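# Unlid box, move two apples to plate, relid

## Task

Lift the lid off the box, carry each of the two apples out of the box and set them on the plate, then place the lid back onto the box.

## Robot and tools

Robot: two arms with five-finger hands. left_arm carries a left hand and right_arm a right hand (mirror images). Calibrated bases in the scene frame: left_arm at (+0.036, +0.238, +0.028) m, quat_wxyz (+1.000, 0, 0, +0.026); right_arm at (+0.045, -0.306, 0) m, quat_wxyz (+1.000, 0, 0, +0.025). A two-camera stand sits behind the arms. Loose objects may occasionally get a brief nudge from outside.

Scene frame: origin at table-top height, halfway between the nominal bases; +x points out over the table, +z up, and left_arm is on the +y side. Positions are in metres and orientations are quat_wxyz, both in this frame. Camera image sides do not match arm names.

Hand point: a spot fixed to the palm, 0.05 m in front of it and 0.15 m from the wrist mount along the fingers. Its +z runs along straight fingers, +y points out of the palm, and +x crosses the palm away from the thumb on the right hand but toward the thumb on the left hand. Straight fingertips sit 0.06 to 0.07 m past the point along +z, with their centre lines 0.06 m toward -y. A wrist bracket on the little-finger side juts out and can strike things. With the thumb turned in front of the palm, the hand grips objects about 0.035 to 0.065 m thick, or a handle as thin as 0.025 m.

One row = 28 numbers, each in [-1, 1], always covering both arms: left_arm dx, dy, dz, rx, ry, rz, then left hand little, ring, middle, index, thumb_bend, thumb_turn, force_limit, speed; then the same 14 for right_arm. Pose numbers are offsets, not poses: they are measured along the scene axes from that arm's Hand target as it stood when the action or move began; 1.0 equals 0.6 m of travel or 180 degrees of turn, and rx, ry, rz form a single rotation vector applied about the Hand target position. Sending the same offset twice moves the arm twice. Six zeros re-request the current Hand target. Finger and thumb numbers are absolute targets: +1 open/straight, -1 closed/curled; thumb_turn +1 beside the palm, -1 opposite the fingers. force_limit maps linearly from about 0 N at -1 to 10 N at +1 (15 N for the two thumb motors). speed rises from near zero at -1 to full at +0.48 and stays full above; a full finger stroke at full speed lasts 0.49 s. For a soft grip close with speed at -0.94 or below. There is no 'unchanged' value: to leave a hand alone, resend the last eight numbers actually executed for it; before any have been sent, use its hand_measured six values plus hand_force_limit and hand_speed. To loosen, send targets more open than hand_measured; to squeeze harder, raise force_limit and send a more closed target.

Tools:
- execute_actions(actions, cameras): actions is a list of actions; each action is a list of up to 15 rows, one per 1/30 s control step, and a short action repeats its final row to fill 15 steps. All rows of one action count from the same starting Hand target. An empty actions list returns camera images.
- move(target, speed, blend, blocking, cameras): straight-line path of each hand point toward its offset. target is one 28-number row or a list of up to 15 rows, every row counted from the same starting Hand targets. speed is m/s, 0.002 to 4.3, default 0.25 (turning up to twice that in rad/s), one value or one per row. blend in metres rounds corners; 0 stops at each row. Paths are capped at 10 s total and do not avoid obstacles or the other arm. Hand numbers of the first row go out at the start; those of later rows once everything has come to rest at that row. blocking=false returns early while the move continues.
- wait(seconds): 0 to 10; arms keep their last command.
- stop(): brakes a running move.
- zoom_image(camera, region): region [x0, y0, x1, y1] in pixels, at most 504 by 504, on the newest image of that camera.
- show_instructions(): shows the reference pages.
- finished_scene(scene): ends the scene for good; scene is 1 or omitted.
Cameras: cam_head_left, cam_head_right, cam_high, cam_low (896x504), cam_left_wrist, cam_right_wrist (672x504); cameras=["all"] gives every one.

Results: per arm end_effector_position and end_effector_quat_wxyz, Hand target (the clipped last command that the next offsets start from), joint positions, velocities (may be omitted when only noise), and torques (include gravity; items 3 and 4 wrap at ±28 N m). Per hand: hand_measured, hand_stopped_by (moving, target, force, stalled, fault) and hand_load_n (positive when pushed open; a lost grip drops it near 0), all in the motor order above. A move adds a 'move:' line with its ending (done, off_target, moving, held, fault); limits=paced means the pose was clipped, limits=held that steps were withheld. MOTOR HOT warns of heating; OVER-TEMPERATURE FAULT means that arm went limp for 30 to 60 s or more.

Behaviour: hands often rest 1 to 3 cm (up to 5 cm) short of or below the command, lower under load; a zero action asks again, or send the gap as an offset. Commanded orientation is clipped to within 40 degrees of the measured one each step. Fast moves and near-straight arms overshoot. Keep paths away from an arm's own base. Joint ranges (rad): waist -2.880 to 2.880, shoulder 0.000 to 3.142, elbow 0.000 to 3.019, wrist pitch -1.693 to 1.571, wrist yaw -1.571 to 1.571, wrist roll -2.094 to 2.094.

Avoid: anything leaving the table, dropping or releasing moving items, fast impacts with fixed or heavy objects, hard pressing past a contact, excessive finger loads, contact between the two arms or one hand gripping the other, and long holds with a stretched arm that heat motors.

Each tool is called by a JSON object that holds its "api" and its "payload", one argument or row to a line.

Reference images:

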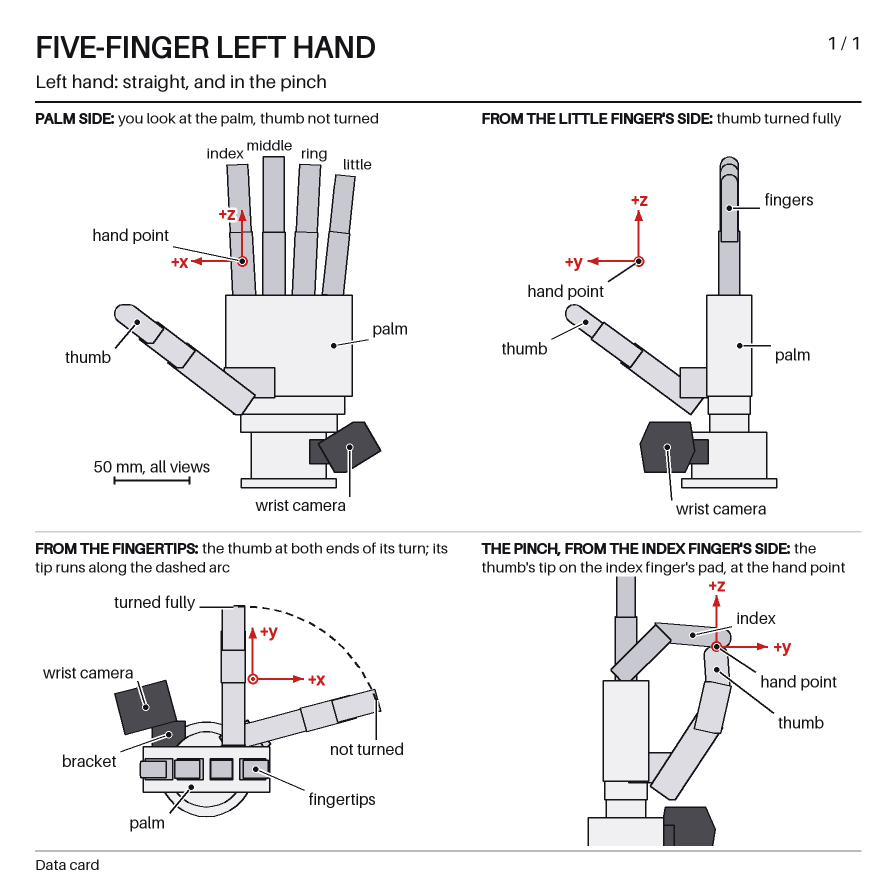

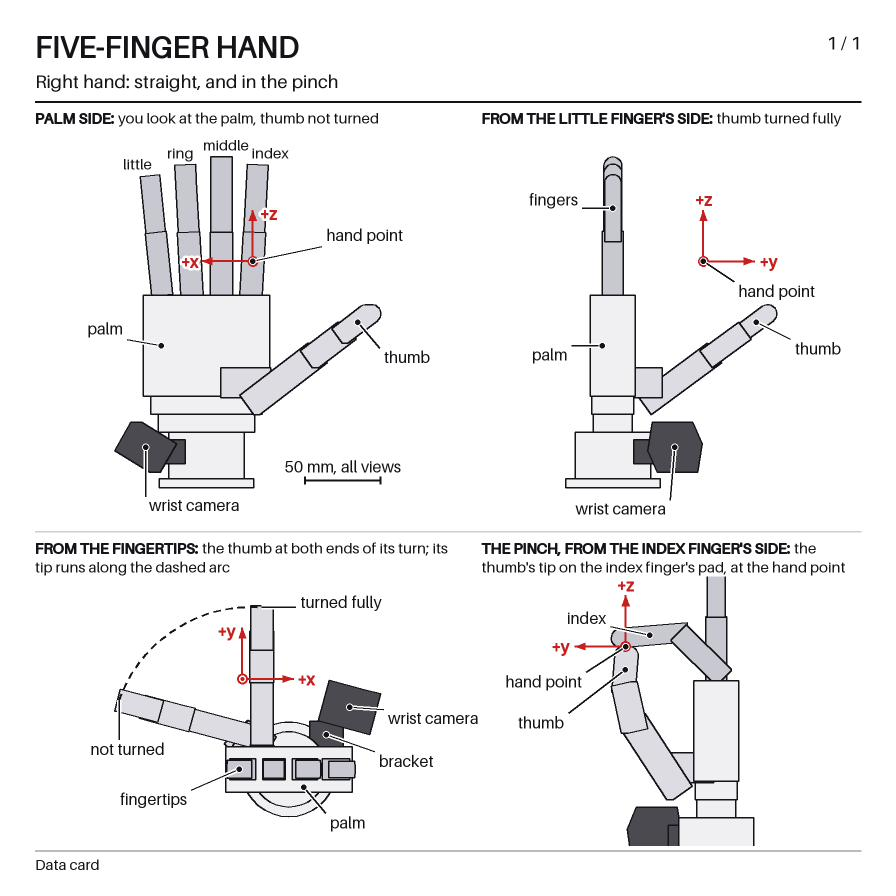

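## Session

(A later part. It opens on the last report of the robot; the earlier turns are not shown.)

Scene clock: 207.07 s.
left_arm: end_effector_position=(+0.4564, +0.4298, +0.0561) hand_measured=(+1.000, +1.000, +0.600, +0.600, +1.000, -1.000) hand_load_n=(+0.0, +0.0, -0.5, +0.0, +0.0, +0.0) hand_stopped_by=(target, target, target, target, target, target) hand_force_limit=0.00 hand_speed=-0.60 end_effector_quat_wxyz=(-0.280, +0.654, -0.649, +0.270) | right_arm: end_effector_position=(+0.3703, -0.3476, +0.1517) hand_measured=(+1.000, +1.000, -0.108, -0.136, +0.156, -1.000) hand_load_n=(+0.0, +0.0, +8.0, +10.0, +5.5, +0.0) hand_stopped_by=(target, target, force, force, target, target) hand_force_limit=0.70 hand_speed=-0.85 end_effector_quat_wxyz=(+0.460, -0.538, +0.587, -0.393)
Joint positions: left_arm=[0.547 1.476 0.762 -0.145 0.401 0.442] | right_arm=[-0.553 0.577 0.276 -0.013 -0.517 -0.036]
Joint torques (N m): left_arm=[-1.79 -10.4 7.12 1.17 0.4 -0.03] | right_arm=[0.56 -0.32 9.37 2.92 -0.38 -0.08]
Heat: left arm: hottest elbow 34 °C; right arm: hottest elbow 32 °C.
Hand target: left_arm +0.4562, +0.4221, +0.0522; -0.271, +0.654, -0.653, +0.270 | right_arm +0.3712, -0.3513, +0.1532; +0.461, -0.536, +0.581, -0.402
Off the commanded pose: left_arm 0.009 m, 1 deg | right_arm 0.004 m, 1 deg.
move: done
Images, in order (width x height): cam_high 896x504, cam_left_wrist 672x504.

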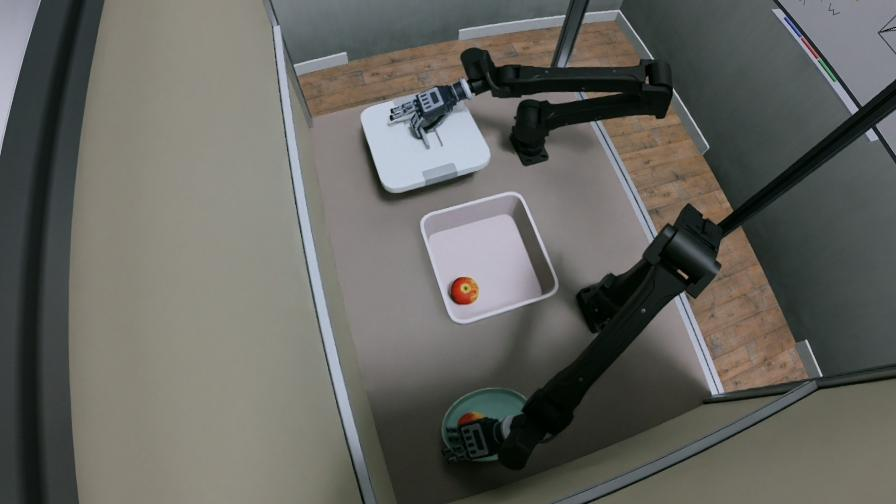

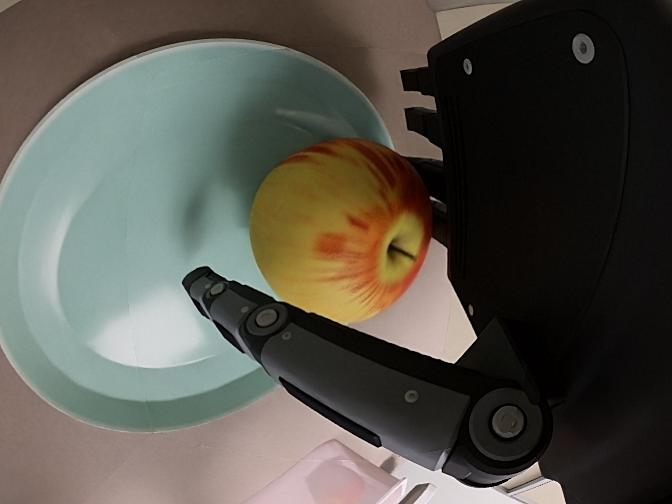

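{"api": "move", "payload": {
  "target": [
    [0.0,0,0,0,0,0,1,1,1,1,1,-1,0,-0.3, 0,0,0,0,0,0,1,1,-0.8,-0.8,0.15,-1,0.7,-0.85],
    [0.01,0,0.2,0,0,0,1,1,1,1,1,-1,0,-0.3, 0,0,0,0,0,0,1,1,-0.8,-0.8,0.15,-1,0.7,-0.85]
  ],
  "cameras": ["cam_left_wrist","cam_high","cam_head_left","cam_head_right"],
  "speed": 0.1
}}

Scene clock: 211.83 s.
left_arm: end_effector_position=(+0.4459, +0.4195, +0.1523) hand_measured=(+1.000, +1.000, +1.000, +1.000, +1.000, -1.000) hand_load_n=(+0.0, +0.0, -0.5, +0.0, +0.0, +0.0) hand_stopped_by=(target, target, target, target, target, target) hand_force_limit=0.00 hand_speed=-0.30 end_effector_quat_wxyz=(-0.257, +0.662, -0.652, +0.265) | right_arm: end_effector_position=(+0.3703, -0.3476, +0.1517) hand_measured=(+1.000, +1.000, -0.108, -0.136, +0.156, -1.000) hand_load_n=(+0.0, +0.0, +8.5, +10.0, +5.5, +0.0) hand_stopped_by=(target, target, force, force, target, target) hand_force_limit=0.70 hand_speed=-0.85 end_effector_quat_wxyz=(+0.460, -0.538, +0.587, -0.393)
Joint positions: left_arm=[0.541 1.306 0.906 -0.51 0.398 0.439] | right_arm=[-0.553 0.577 0.276 -0.013 -0.517 -0.036]
Joint torques (N m): left_arm=[-1.79 -9.88 12.04 1.05 0.3 -0.07] | right_arm=[0.56 -0.5 9.37 2.92 -0.38 -0.08]
Heat: left arm: hottest elbow 34 °C; right arm: hottest elbow 32 °C.
Hand target: left_arm +0.4621, +0.4221, +0.1722; -0.271, +0.654, -0.653, +0.270 | right_arm +0.3712, -0.3513, +0.1532; +0.461, -0.536, +0.581, -0.402
Off the commanded pose: left_arm 0.026 m, 2 deg | right_arm 0.004 m, 1 deg.
move: off_target (left_arm)
Images, in order (width x height): cam_head_left 896x504, cam_head_right 896x504, cam_high 896x504, cam_left_wrist 672x504.

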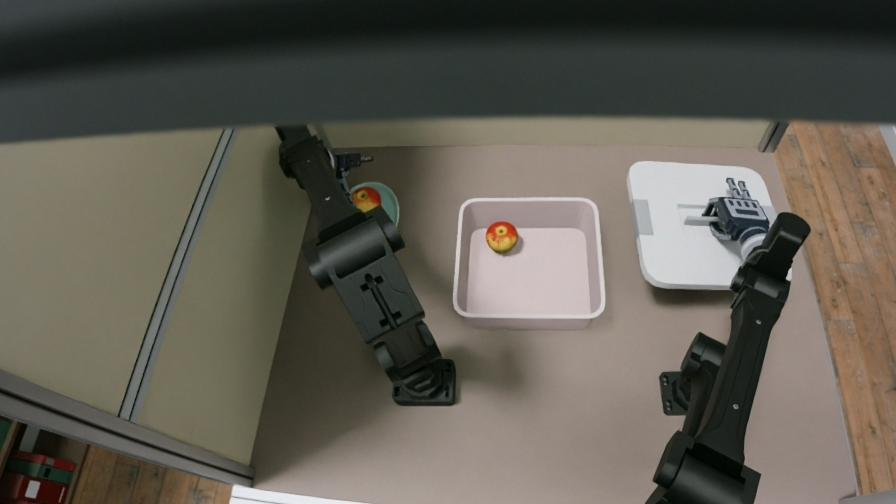

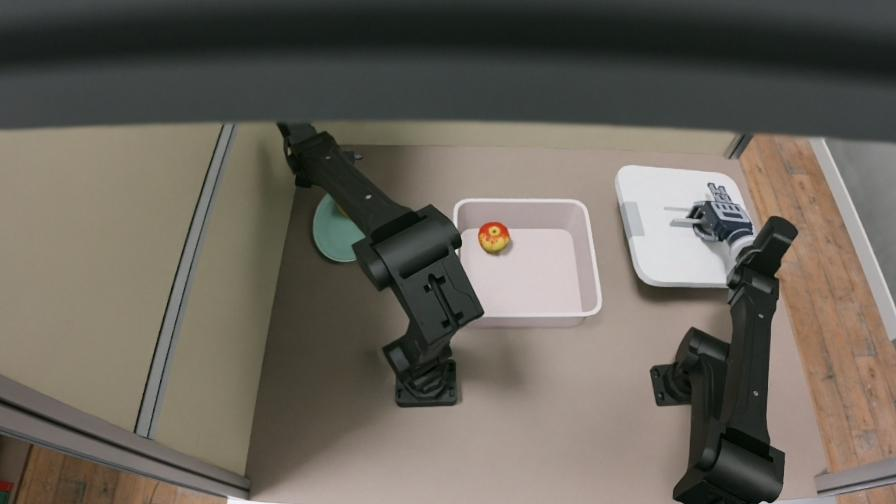

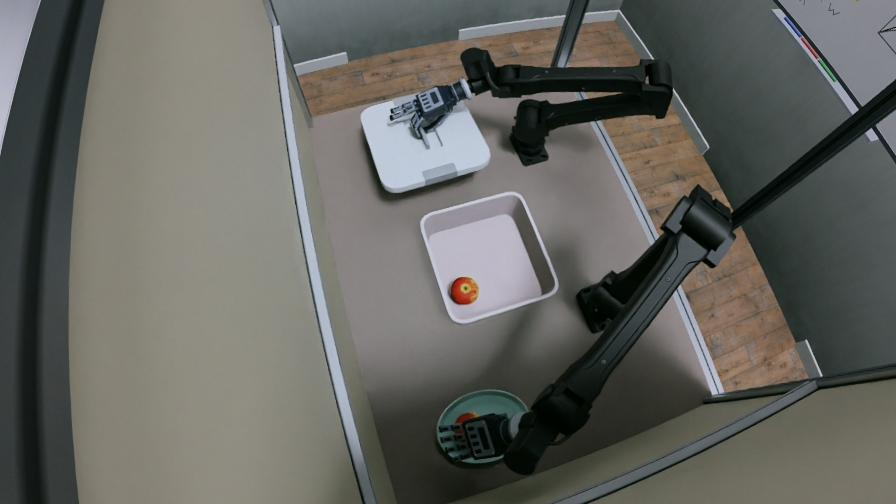

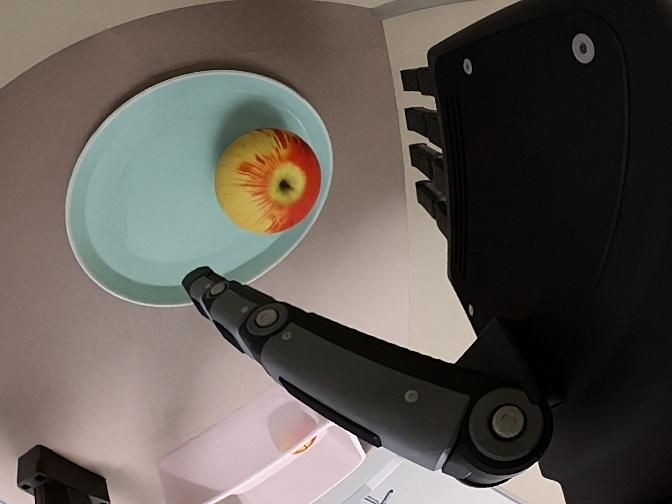

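{"api": "move", "payload": {
  "target": [
    [0.0,-0.05,0.12,0,0,0,-1,-1,0.5,0.5,1,-1,0,0, 0,0,0,0,0,0,1,1,-0.8,-0.8,0.15,-1,0.7,-0.85],
    [-0.125,-0.578,0.12,0,0.028,0,-1,-1,0.5,0.5,1,-1,0,0, 0,0,0,0,0,0,1,1,-0.8,-0.8,0.15,-1,0.7,-0.85]
  ],
  "cameras": ["all"],
  "speed": 0.25,
  "blend": [0.03,0]
}}

{"api": "zoom_image", "payload": {
  "camera": "cam_head_left",
  "region": [440, 180, 620, 340]
}}

{"api": "zoom_image", "payload": {
  "camera": "cam_head_right",
  "region": [440, 180, 620, 340]
}}

Scene clock: 221.70 s.
left_arm: end_effector_position=(+0.3820, +0.0827, +0.2329) hand_measured=(-1.000, -1.000, +0.500, +0.500, +1.000, -1.000) hand_load_n=(+0.0, +0.0, +0.0, +0.0, +0.0, +0.0) hand_stopped_by=(target, target, target, target, target, target) hand_force_limit=0.00 hand_speed=0.00 end_effector_quat_wxyz=(-0.241, +0.666, -0.666, +0.234) | right_arm: end_effector_position=(+0.3703, -0.3476, +0.1517) hand_measured=(+1.000, +1.000, -0.108, -0.136, +0.156, -1.000) hand_load_n=(+0.0, +0.0, +8.0, +10.0, +5.5, +0.0) hand_stopped_by=(target, target, force, force, target, target) hand_force_limit=0.70 hand_speed=-0.85 end_effector_quat_wxyz=(+0.460, -0.538, +0.587, -0.393)
Joint positions: left_arm=[-0.488 0.996 0.913 -0.854 -0.28 -0.344] | right_arm=[-0.553 0.577 0.276 -0.013 -0.517 -0.036]
Joint torques (N m): left_arm=[-1.55 -4.19 11.51 1.07 -0.22 -0.07] | right_arm=[0.62 -0.38 9.37 2.91 -0.37 -0.09]
Heat: left arm: hottest elbow 34 °C; right arm: hottest elbow 32 °C.
Hand target: left_arm +0.3873, +0.0753, +0.2442; -0.242, +0.665, -0.664, +0.241 | right_arm +0.3712, -0.3513, +0.1532; +0.461, -0.536, +0.581, -0.402
Off the commanded pose: left_arm 0.014 m, 1 deg | right_arm 0.004 m, 1 deg.
move: off_target (left_arm)

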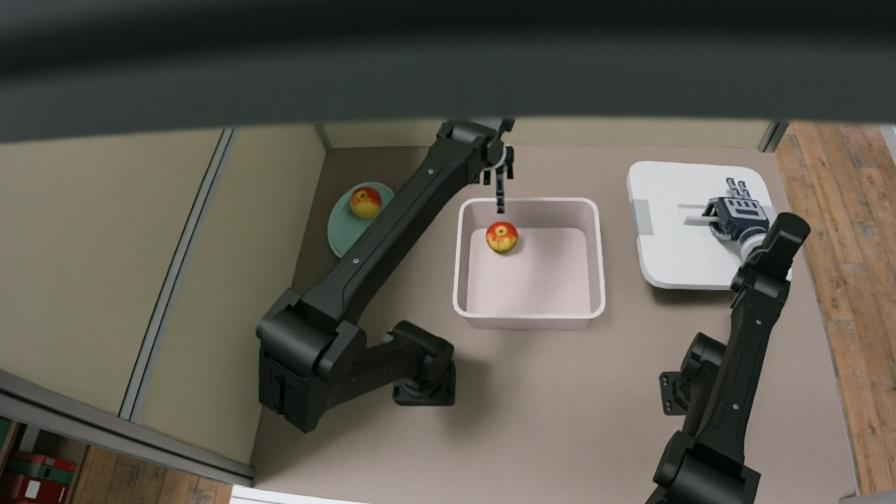

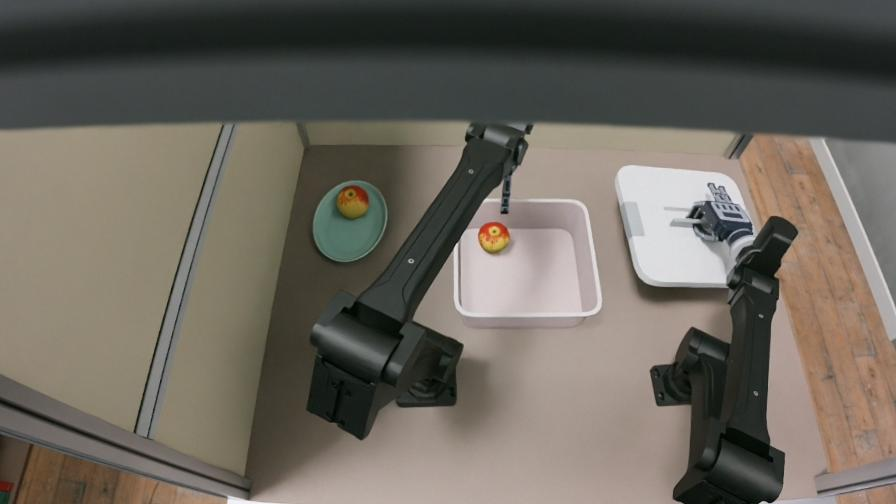

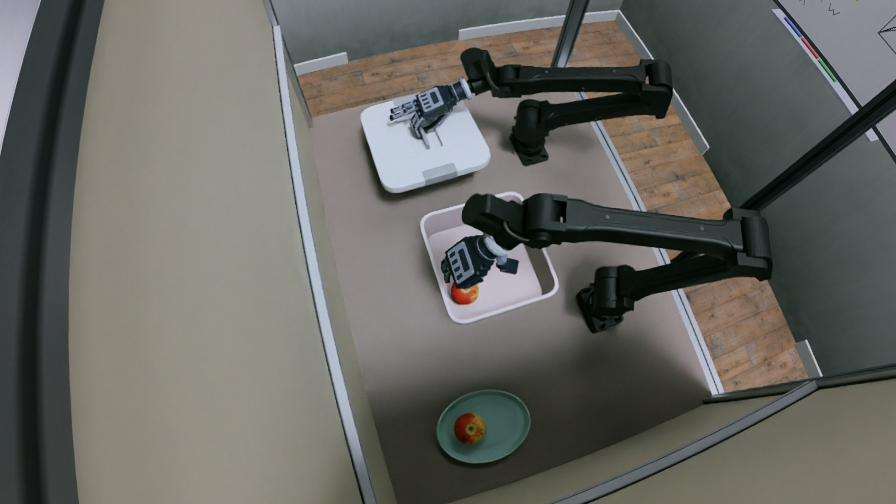

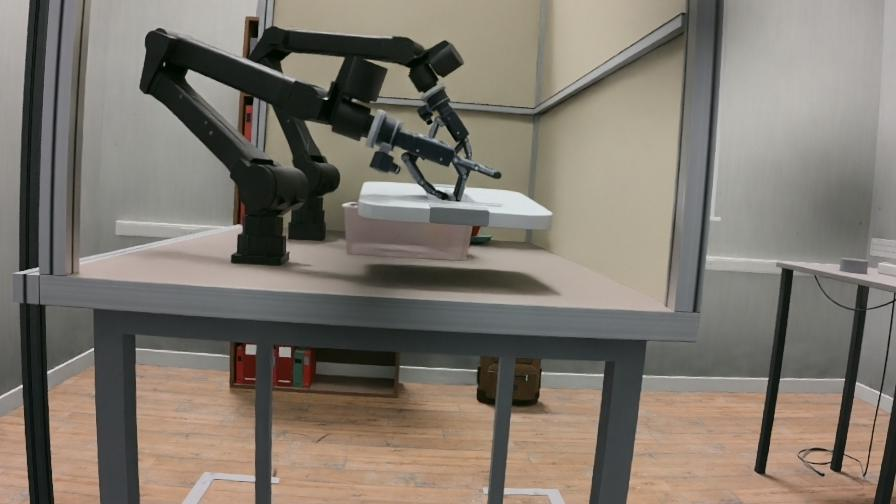

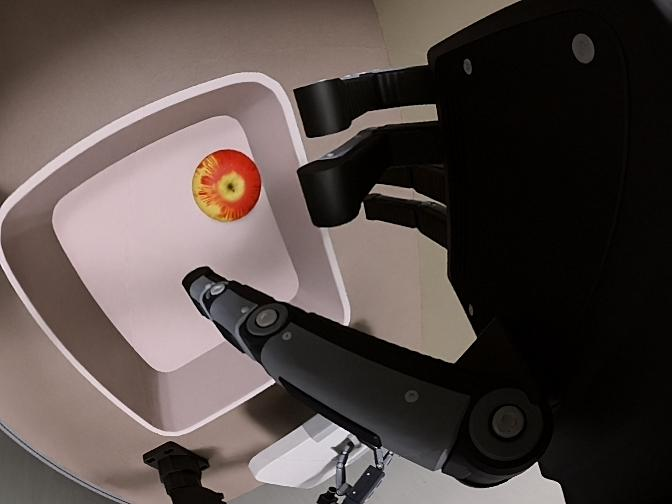

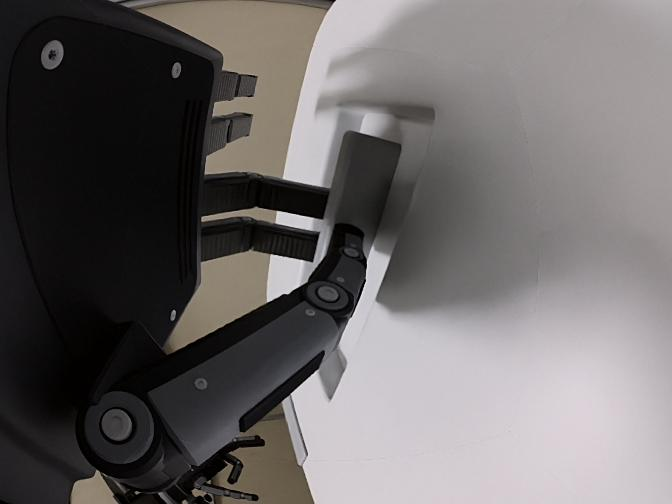

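Scaled by 2.800 from the camera's 896x504 image, which has a finer 1280x720 frame.

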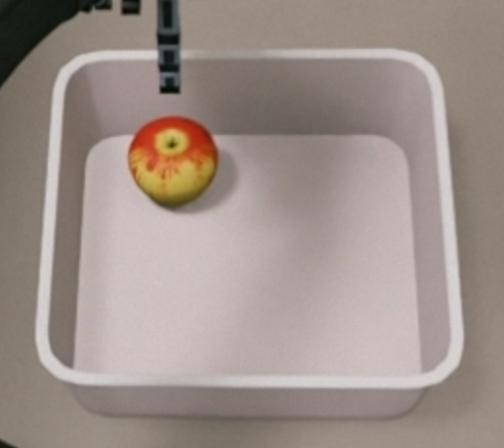

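Scaled by 2.800 from the camera's 896x504 image, which has a finer 1280x720 frame.

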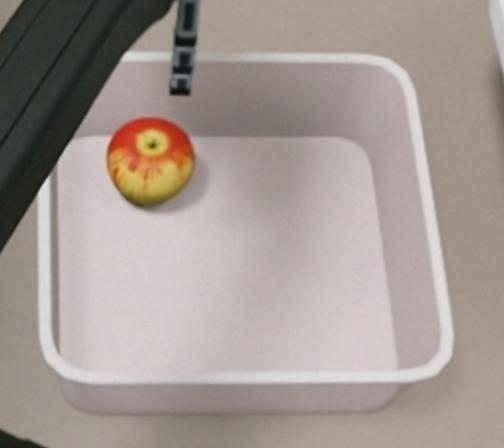

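{"api": "move", "payload": {
  "target": [0,0,-0.183,0,0,0,-1,-1,0.5,0.5,1,-1,0,0, 0,0,0,0,0,0,1,1,-0.8,-0.8,0.15,-1,0.7,-0.85],
  "cameras": ["cam_head_left","cam_left_wrist"],
  "speed": 0.15
}}

{"api": "zoom_image", "payload": {
  "camera": "cam_head_left",
  "region": [440, 180, 620, 340]
}}

Scene clock: 227.50 s.
left_arm: end_effector_position=(+0.3922, +0.0783, +0.1491) hand_measured=(-1.000, -1.000, +0.500, +0.500, +1.000, -1.000) hand_load_n=(+0.0, +0.0, -1.0, +0.0, +0.0, +0.0) hand_stopped_by=(target, target, target, target, target, target) hand_force_limit=0.00 hand_speed=0.00 end_effector_quat_wxyz=(-0.248, +0.665, -0.659, +0.251) | right_arm: end_effector_position=(+0.3703, -0.3476, +0.1517) hand_measured=(+1.000, +1.000, -0.108, -0.136, +0.156, -1.000) hand_load_n=(+0.0, +0.0, +8.0, +10.0, +5.5, +0.0) hand_stopped_by=(target, target, force, force, target, target) hand_force_limit=0.70 hand_speed=-0.85 end_effector_quat_wxyz=(+0.460, -0.538, +0.587, -0.393)
Joint positions: left_arm=[-0.488 1.06 0.714 -0.553 -0.282 -0.346] | right_arm=[-0.553 0.577 0.276 -0.013 -0.517 -0.036]
Joint torques (N m): left_arm=[-1.61 -3.66 7.38 1.92 -0.15 -0.06] | right_arm=[0.56 -0.32 9.36 2.91 -0.37 -0.09]
Heat: left arm: hottest elbow 34 °C; right arm: hottest elbow 32 °C.
Hand target: left_arm +0.3873, +0.0753, +0.1345; -0.242, +0.665, -0.664, +0.241 | right_arm +0.3712, -0.3513, +0.1532; +0.461, -0.536, +0.581, -0.402
Off the commanded pose: left_arm 0.016 m, 1 deg | right_arm 0.004 m, 1 deg.
move: off_target (left_arm)
Images, in order (width x height): cam_head_left 896x504, cam_left_wrist 672x504.

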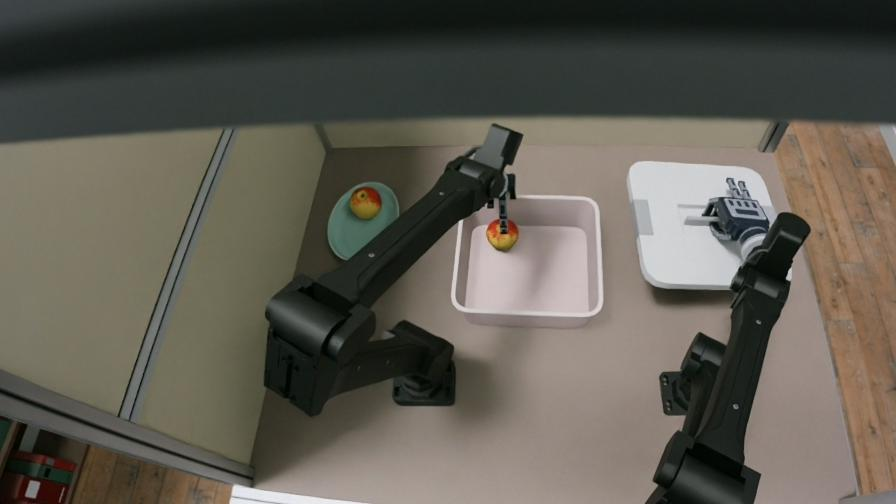

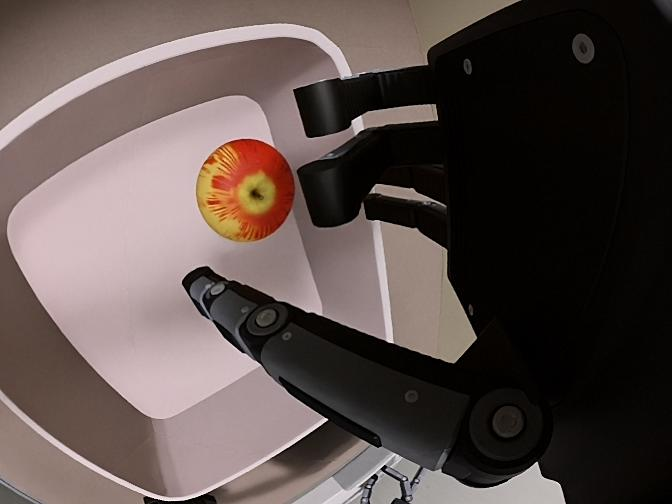

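Scaled by 2.800 from the camera's 896x504 image, which has a finer 1280x720 frame.

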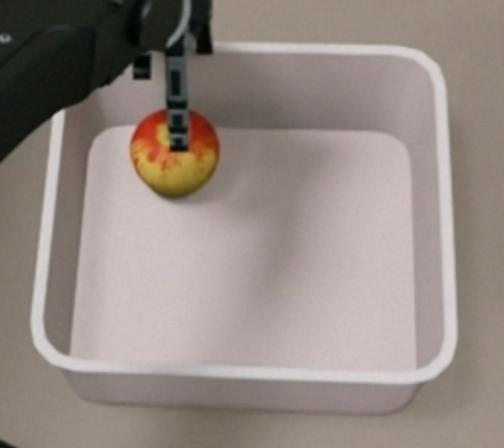

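{"api": "move", "payload": {
  "target": [
    [0,0,0.05,0,0,0,-1,-1,0.5,0.5,1,-1,0,0, 0,0,0,0,0,0,1,1,-0.8,-0.8,0.15,-1,0.7,-0.85],
    [-0.02,0.005,0.05,0,0,0,-1,-1,0.5,0.5,1,-1,0,0, 0,0,0,0,0,0,1,1,-0.8,-0.8,0.15,-1,0.7,-0.85],
    [-0.02,0.005,0.0,0,0,0,-1,-1,0.5,0.5,1,-1,0,0, 0,0,0,0,0,0,1,1,-0.8,-0.8,0.15,-1,0.7,-0.85]
  ],
  "cameras": ["cam_head_left","cam_left_wrist"],
  "speed": 0.1
}}

{"api": "zoom_image", "payload": {
  "camera": "cam_head_left",
  "region": [440, 180, 620, 340]
}}

Scene clock: 233.13 s.
left_arm: end_effector_position=(+0.3781, +0.0831, +0.1416) hand_measured=(-1.000, -1.000, +0.500, +0.500, +1.000, -1.000) hand_load_n=(+0.0, +0.5, +0.0, +0.0, +0.0, +0.0) hand_stopped_by=(target, target, target, target, target, target) hand_force_limit=0.00 hand_speed=0.00 end_effector_quat_wxyz=(-0.245, +0.666, -0.661, +0.243) | right_arm: end_effector_position=(+0.3703, -0.3476, +0.1517) hand_measured=(+1.000, +1.000, -0.108, -0.136, +0.156, -1.000) hand_load_n=(+0.0, +0.0, +8.0, +10.0, +5.0, -0.5) hand_stopped_by=(target, target, force, force, target, target) hand_force_limit=0.70 hand_speed=-0.85 end_effector_quat_wxyz=(+0.460, -0.538, +0.587, -0.393)
Joint positions: left_arm=[-0.494 1.032 0.683 -0.568 -0.286 -0.352] | right_arm=[-0.553 0.577 0.276 -0.013 -0.517 -0.036]
Joint torques (N m): left_arm=[-1.85 -4.07 7.84 2.03 -0.22 -0.06] | right_arm=[0.62 -0.38 9.4 2.92 -0.37 -0.09]
Heat: left arm: hottest elbow 34 °C; right arm: hottest elbow 32 °C.
Hand target: left_arm +0.3753, +0.0782, +0.1346; -0.242, +0.665, -0.664, +0.241 | right_arm +0.3712, -0.3513, +0.1532; +0.461, -0.536, +0.581, -0.402
Off the commanded pose: left_arm 0.009 m, 1 deg | right_arm 0.004 m, 1 deg.
move: done
Images, in order (width x height): cam_head_left 896x504, cam_left_wrist 672x504.

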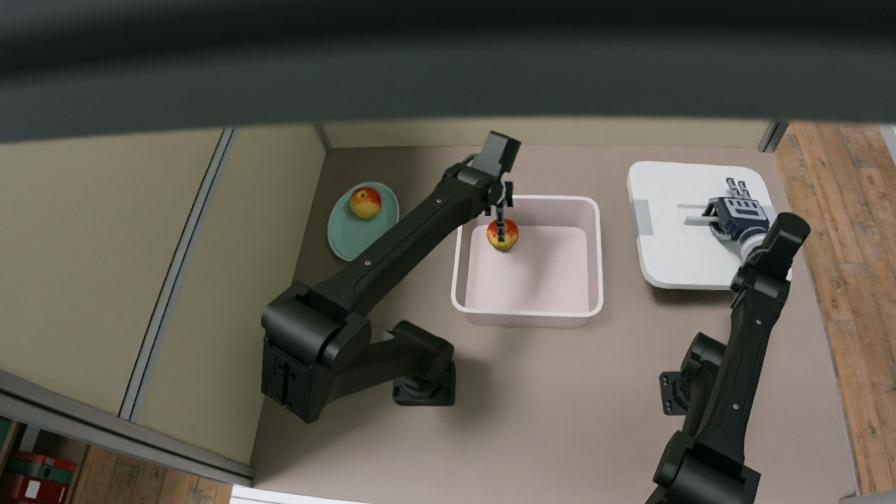

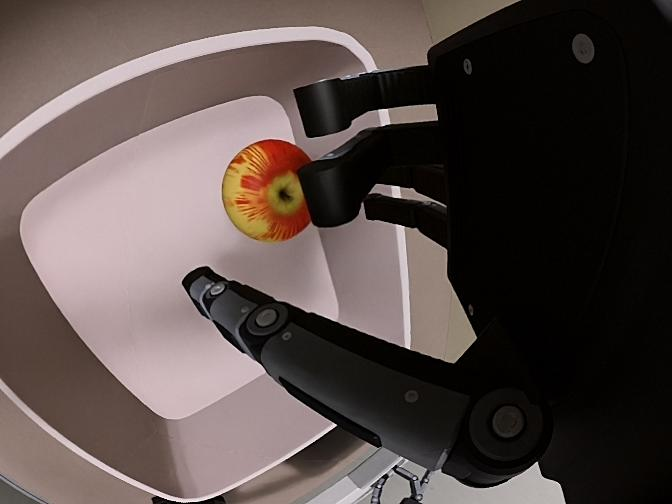

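Scaled by 2.800 from the camera's 896x504 image, which has a finer 1280x720 frame.

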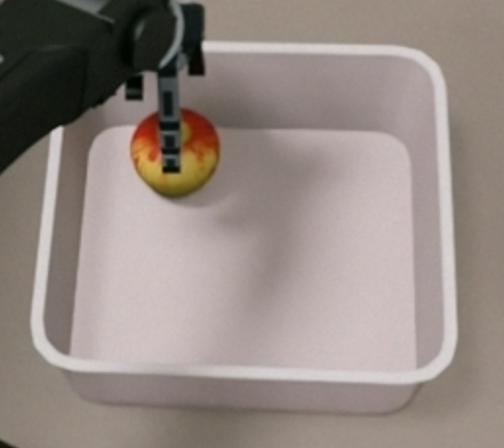

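{"api": "move", "payload": {
  "target": [
    [0.012,-0.004,0,0,0,0,-1,-1,0.5,0.5,1,-1,0,0, 0,0,0,0,0,0,1,1,-0.8,-0.8,0.15,-1,0.7,-0.85],
    [0.012,-0.004,-0.075,0,0,0,-1,-1,0.5,0.5,1,-1,0,0, 0,0,0,0,0,0,1,1,-0.8,-0.8,0.15,-1,0.7,-0.85]
  ],
  "cameras": ["cam_head_left","cam_left_wrist"],
  "speed": 0.08
}}

{"api": "zoom_image", "payload": {
  "camera": "cam_head_left",
  "region": [440, 180, 620, 340]
}}

Scene clock: 236.80 s.
left_arm: end_effector_position=(+0.3861, +0.0793, +0.0972) hand_measured=(-1.000, -1.000, +0.500, +0.500, +1.000, -1.000) hand_load_n=(+0.0, +0.0, +0.0, +0.0, +0.0, +0.0) hand_stopped_by=(target, target, target, target, target, target) hand_force_limit=0.00 hand_speed=0.00 end_effector_quat_wxyz=(-0.245, +0.666, -0.661, +0.244) | right_arm: end_effector_position=(+0.3703, -0.3476, +0.1517) hand_measured=(+1.000, +1.000, -0.108, -0.136, +0.156, -1.000) hand_load_n=(+0.0, +0.0, +8.0, +10.0, +5.5, +0.0) hand_stopped_by=(target, target, force, force, target, target) hand_force_limit=0.70 hand_speed=-0.85 end_effector_quat_wxyz=(+0.460, -0.538, +0.587, -0.393)
Joint positions: left_arm=[-0.494 1.125 0.615 -0.405 -0.286 -0.352] | right_arm=[-0.553 0.577 0.276 -0.013 -0.517 -0.036]
Joint torques (N m): left_arm=[-1.61 -4.66 7.3 1.98 -0.13 -0.04] | right_arm=[0.56 -0.32 9.37 2.92 -0.37 -0.08]
Heat: left arm: hottest elbow 34 °C; right arm: hottest elbow 32 °C.
Hand target: left_arm +0.3824, +0.0758, +0.0895; -0.242, +0.665, -0.665, +0.241 | right_arm +0.3712, -0.3513, +0.1532; +0.461, -0.536, +0.581, -0.402
Off the commanded pose: left_arm 0.009 m, 1 deg | right_arm 0.004 m, 1 deg.
move: done
Images, in order (width x height): cam_head_left 896x504, cam_left_wrist 672x504.

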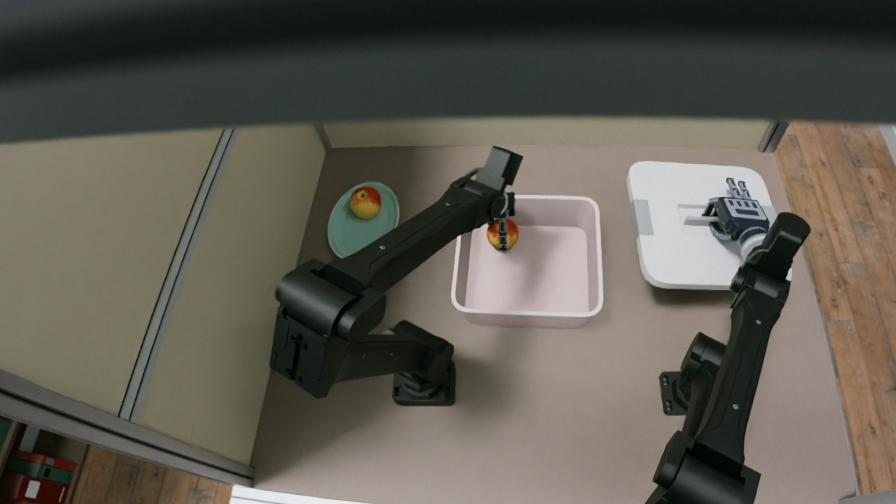

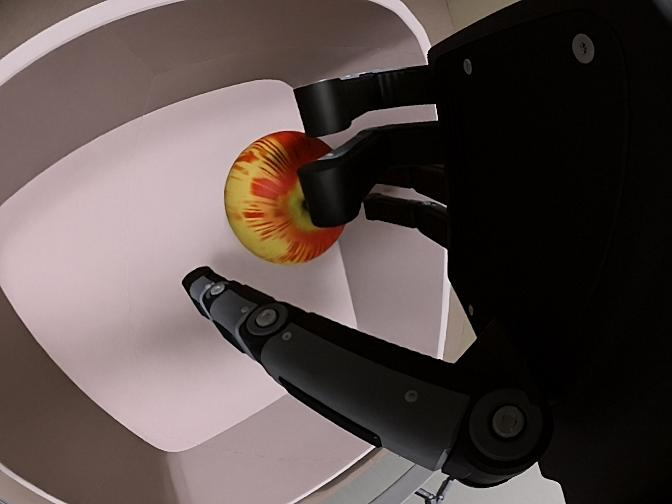

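Scaled by 2.800 from the camera's 896x504 image, which has a finer 1280x720 frame.

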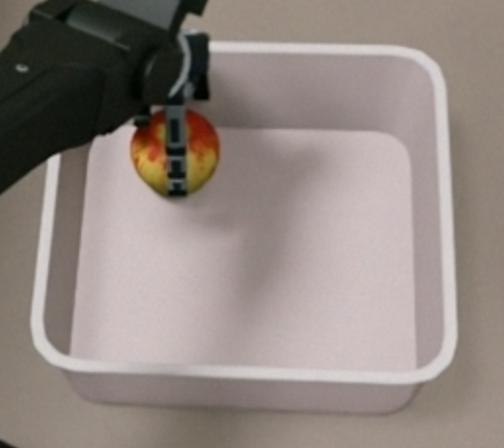

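{"api": "move", "payload": {
  "target": [
    [0,0.009,0,0,0,0,-1,-1,0.5,0.5,1,-1,0,0, 0,0,0,0,0,0,1,1,-0.8,-0.8,0.15,-1,0.7,-0.85],
    [0,0.009,-0.069,0,0,0,-1,-1,0.5,0.5,1,-1,0,0, 0,0,0,0,0,0,1,1,-0.8,-0.8,0.15,-1,0.7,-0.85]
  ],
  "cameras": ["cam_head_left","cam_left_wrist"],
  "speed": 0.08
}}

{"api": "zoom_image", "payload": {
  "camera": "cam_head_left",
  "region": [440, 180, 620, 340]
}}

Scene clock: 240.87 s.
left_arm: end_effector_position=(+0.3893, +0.0768, +0.0649) hand_measured=(-1.000, -1.000, +0.500, +0.500, +1.000, -1.000) hand_load_n=(+0.0, -1.0, -1.0, -0.5, +0.0, +0.0) hand_stopped_by=(target, target, target, target, target, target) hand_force_limit=0.00 hand_speed=0.00 end_effector_quat_wxyz=(-0.248, +0.662, -0.659, +0.256) | right_arm: end_effector_position=(+0.3703, -0.3476, +0.1517) hand_measured=(+1.000, +1.000, -0.108, -0.136, +0.156, -1.000) hand_load_n=(+0.0, +0.0, +8.0, +10.0, +5.5, +0.0) hand_stopped_by=(target, target, force, force, target, target) hand_force_limit=0.70 hand_speed=-0.85 end_effector_quat_wxyz=(+0.460, -0.538, +0.587, -0.393)
Joint positions: left_arm=[-0.494 1.191 0.551 -0.249 -0.28 -0.347] | right_arm=[-0.553 0.577 0.276 -0.013 -0.517 -0.036]
Joint torques (N m): left_arm=[-0.09 -3.9 6.19 1.74 0.03 0.04] | right_arm=[0.56 -0.38 9.36 2.91 -0.38 -0.08]
Heat: left arm: hottest elbow 34 °C; right arm: hottest elbow 32 °C.
Hand target: left_arm +0.3825, +0.0812, +0.0481; -0.242, +0.665, -0.664, +0.241 | right_arm +0.3712, -0.3513, +0.1532; +0.461, -0.536, +0.581, -0.402
Off the commanded pose: left_arm 0.019 m, 2 deg | right_arm 0.004 m, 1 deg.
move: off_target (left_arm)
Images, in order (width x height): cam_head_left 896x504, cam_left_wrist 672x504.

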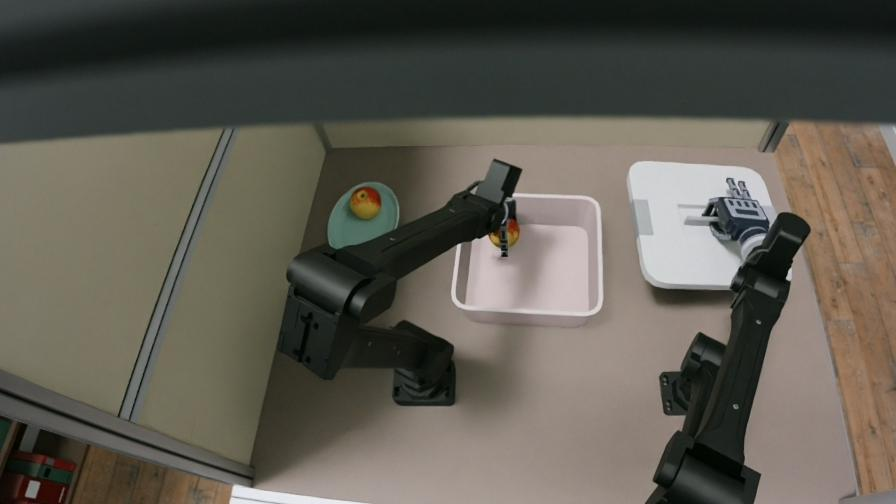

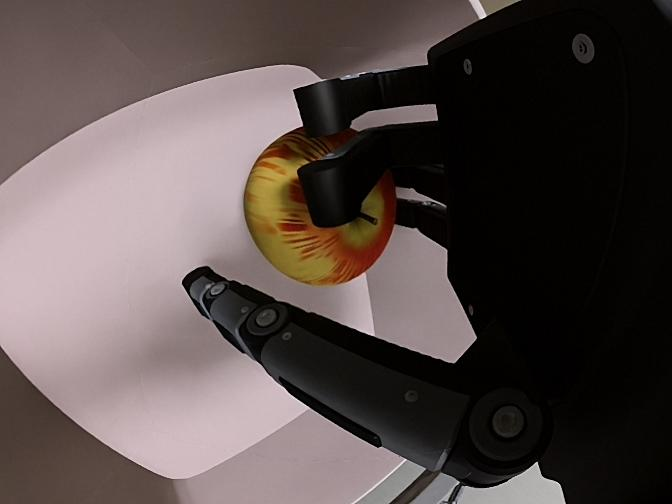

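Scaled by 2.800 from the camera's 896x504 image, which has a finer 1280x720 frame.

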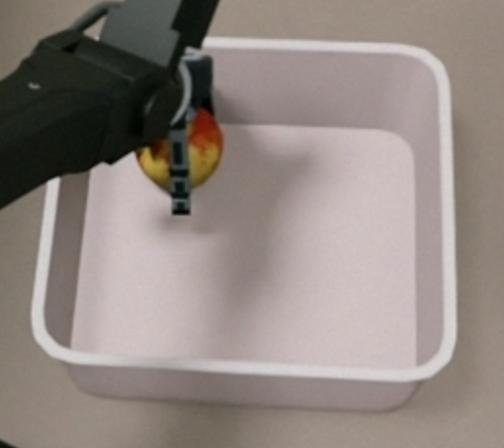

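{"api": "move", "payload": {
  "target": [
    [0,0,0.08,0,0,0,-1,-1,0.5,0.5,1,-1,0,0, 0,0,0,0,0,0,1,1,-0.8,-0.8,0.15,-1,0.7,-0.85],
    [0,0,0.08,0,0,0,-1,0.5,0.5,0.5,1,-1,0,0, 0,0,0,0,0,0,1,1,-0.8,-0.8,0.15,-1,0.7,-0.85]
  ],
  "cameras": ["cam_head_left","cam_left_wrist"],
  "speed": 0.1
}}

{"api": "zoom_image", "payload": {
  "camera": "cam_head_left",
  "region": [440, 180, 620, 340]
}}

Scene clock: 245.77 s.
left_arm: end_effector_position=(+0.3728, +0.0852, +0.0878) hand_measured=(-1.000, +0.500, +0.500, +0.500, +1.000, -1.000) hand_load_n=(+0.0, +0.0, +0.0, +0.0, +0.0, +0.0) hand_stopped_by=(target, target, target, target, target, target) hand_force_limit=0.00 hand_speed=0.00 end_effector_quat_wxyz=(-0.241, +0.663, -0.668, +0.236) | right_arm: end_effector_position=(+0.3703, -0.3476, +0.1517) hand_measured=(+1.000, +1.000, -0.108, -0.136, +0.156, -1.000) hand_load_n=(+0.0, +0.0, +8.0, +10.0, +5.5, +0.0) hand_stopped_by=(target, target, force, force, target, target) hand_force_limit=0.70 hand_speed=-0.85 end_effector_quat_wxyz=(+0.460, -0.538, +0.587, -0.393)
Joint positions: left_arm=[-0.492 1.106 0.581 -0.408 -0.278 -0.34] | right_arm=[-0.553 0.577 0.276 -0.013 -0.517 -0.036]
Joint torques (N m): left_arm=[-0.32 -4.54 10.06 1.2 -0.03 -0.02] | right_arm=[0.56 -0.32 9.37 2.93 -0.38 -0.09]
Heat: left arm: hottest elbow 34 °C; right arm: hottest elbow 32 °C.
Hand target: left_arm +0.3824, +0.0812, +0.0960; -0.242, +0.665, -0.665, +0.241 | right_arm +0.3712, -0.3513, +0.1532; +0.461, -0.536, +0.581, -0.402
Off the commanded pose: left_arm 0.013 m, 1 deg | right_arm 0.004 m, 1 deg.
move: off_target (left_arm); target 2's new numbers were sent with left_arm's hand 0.027 m and 2 deg from that target
Images, in order (width x height): cam_head_left 896x504, cam_left_wrist 672x504.

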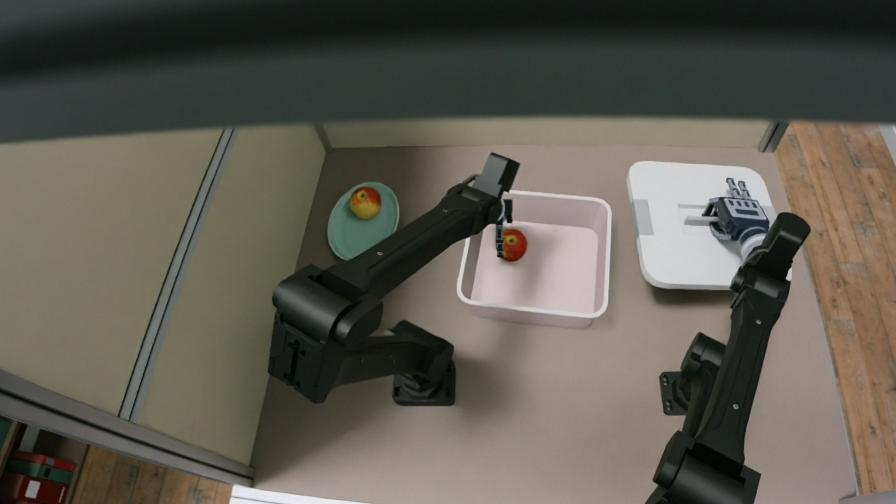

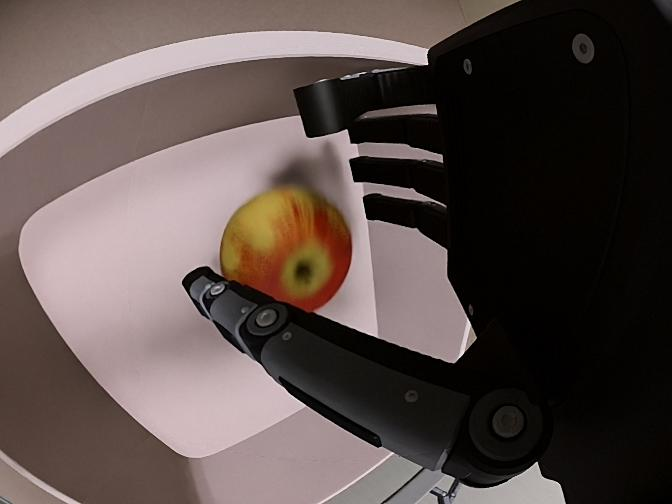

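Scaled by 2.800 from the camera's 896x504 image, which has a finer 1280x720 frame.

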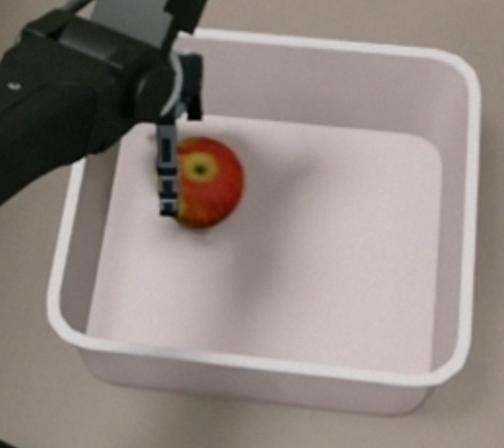

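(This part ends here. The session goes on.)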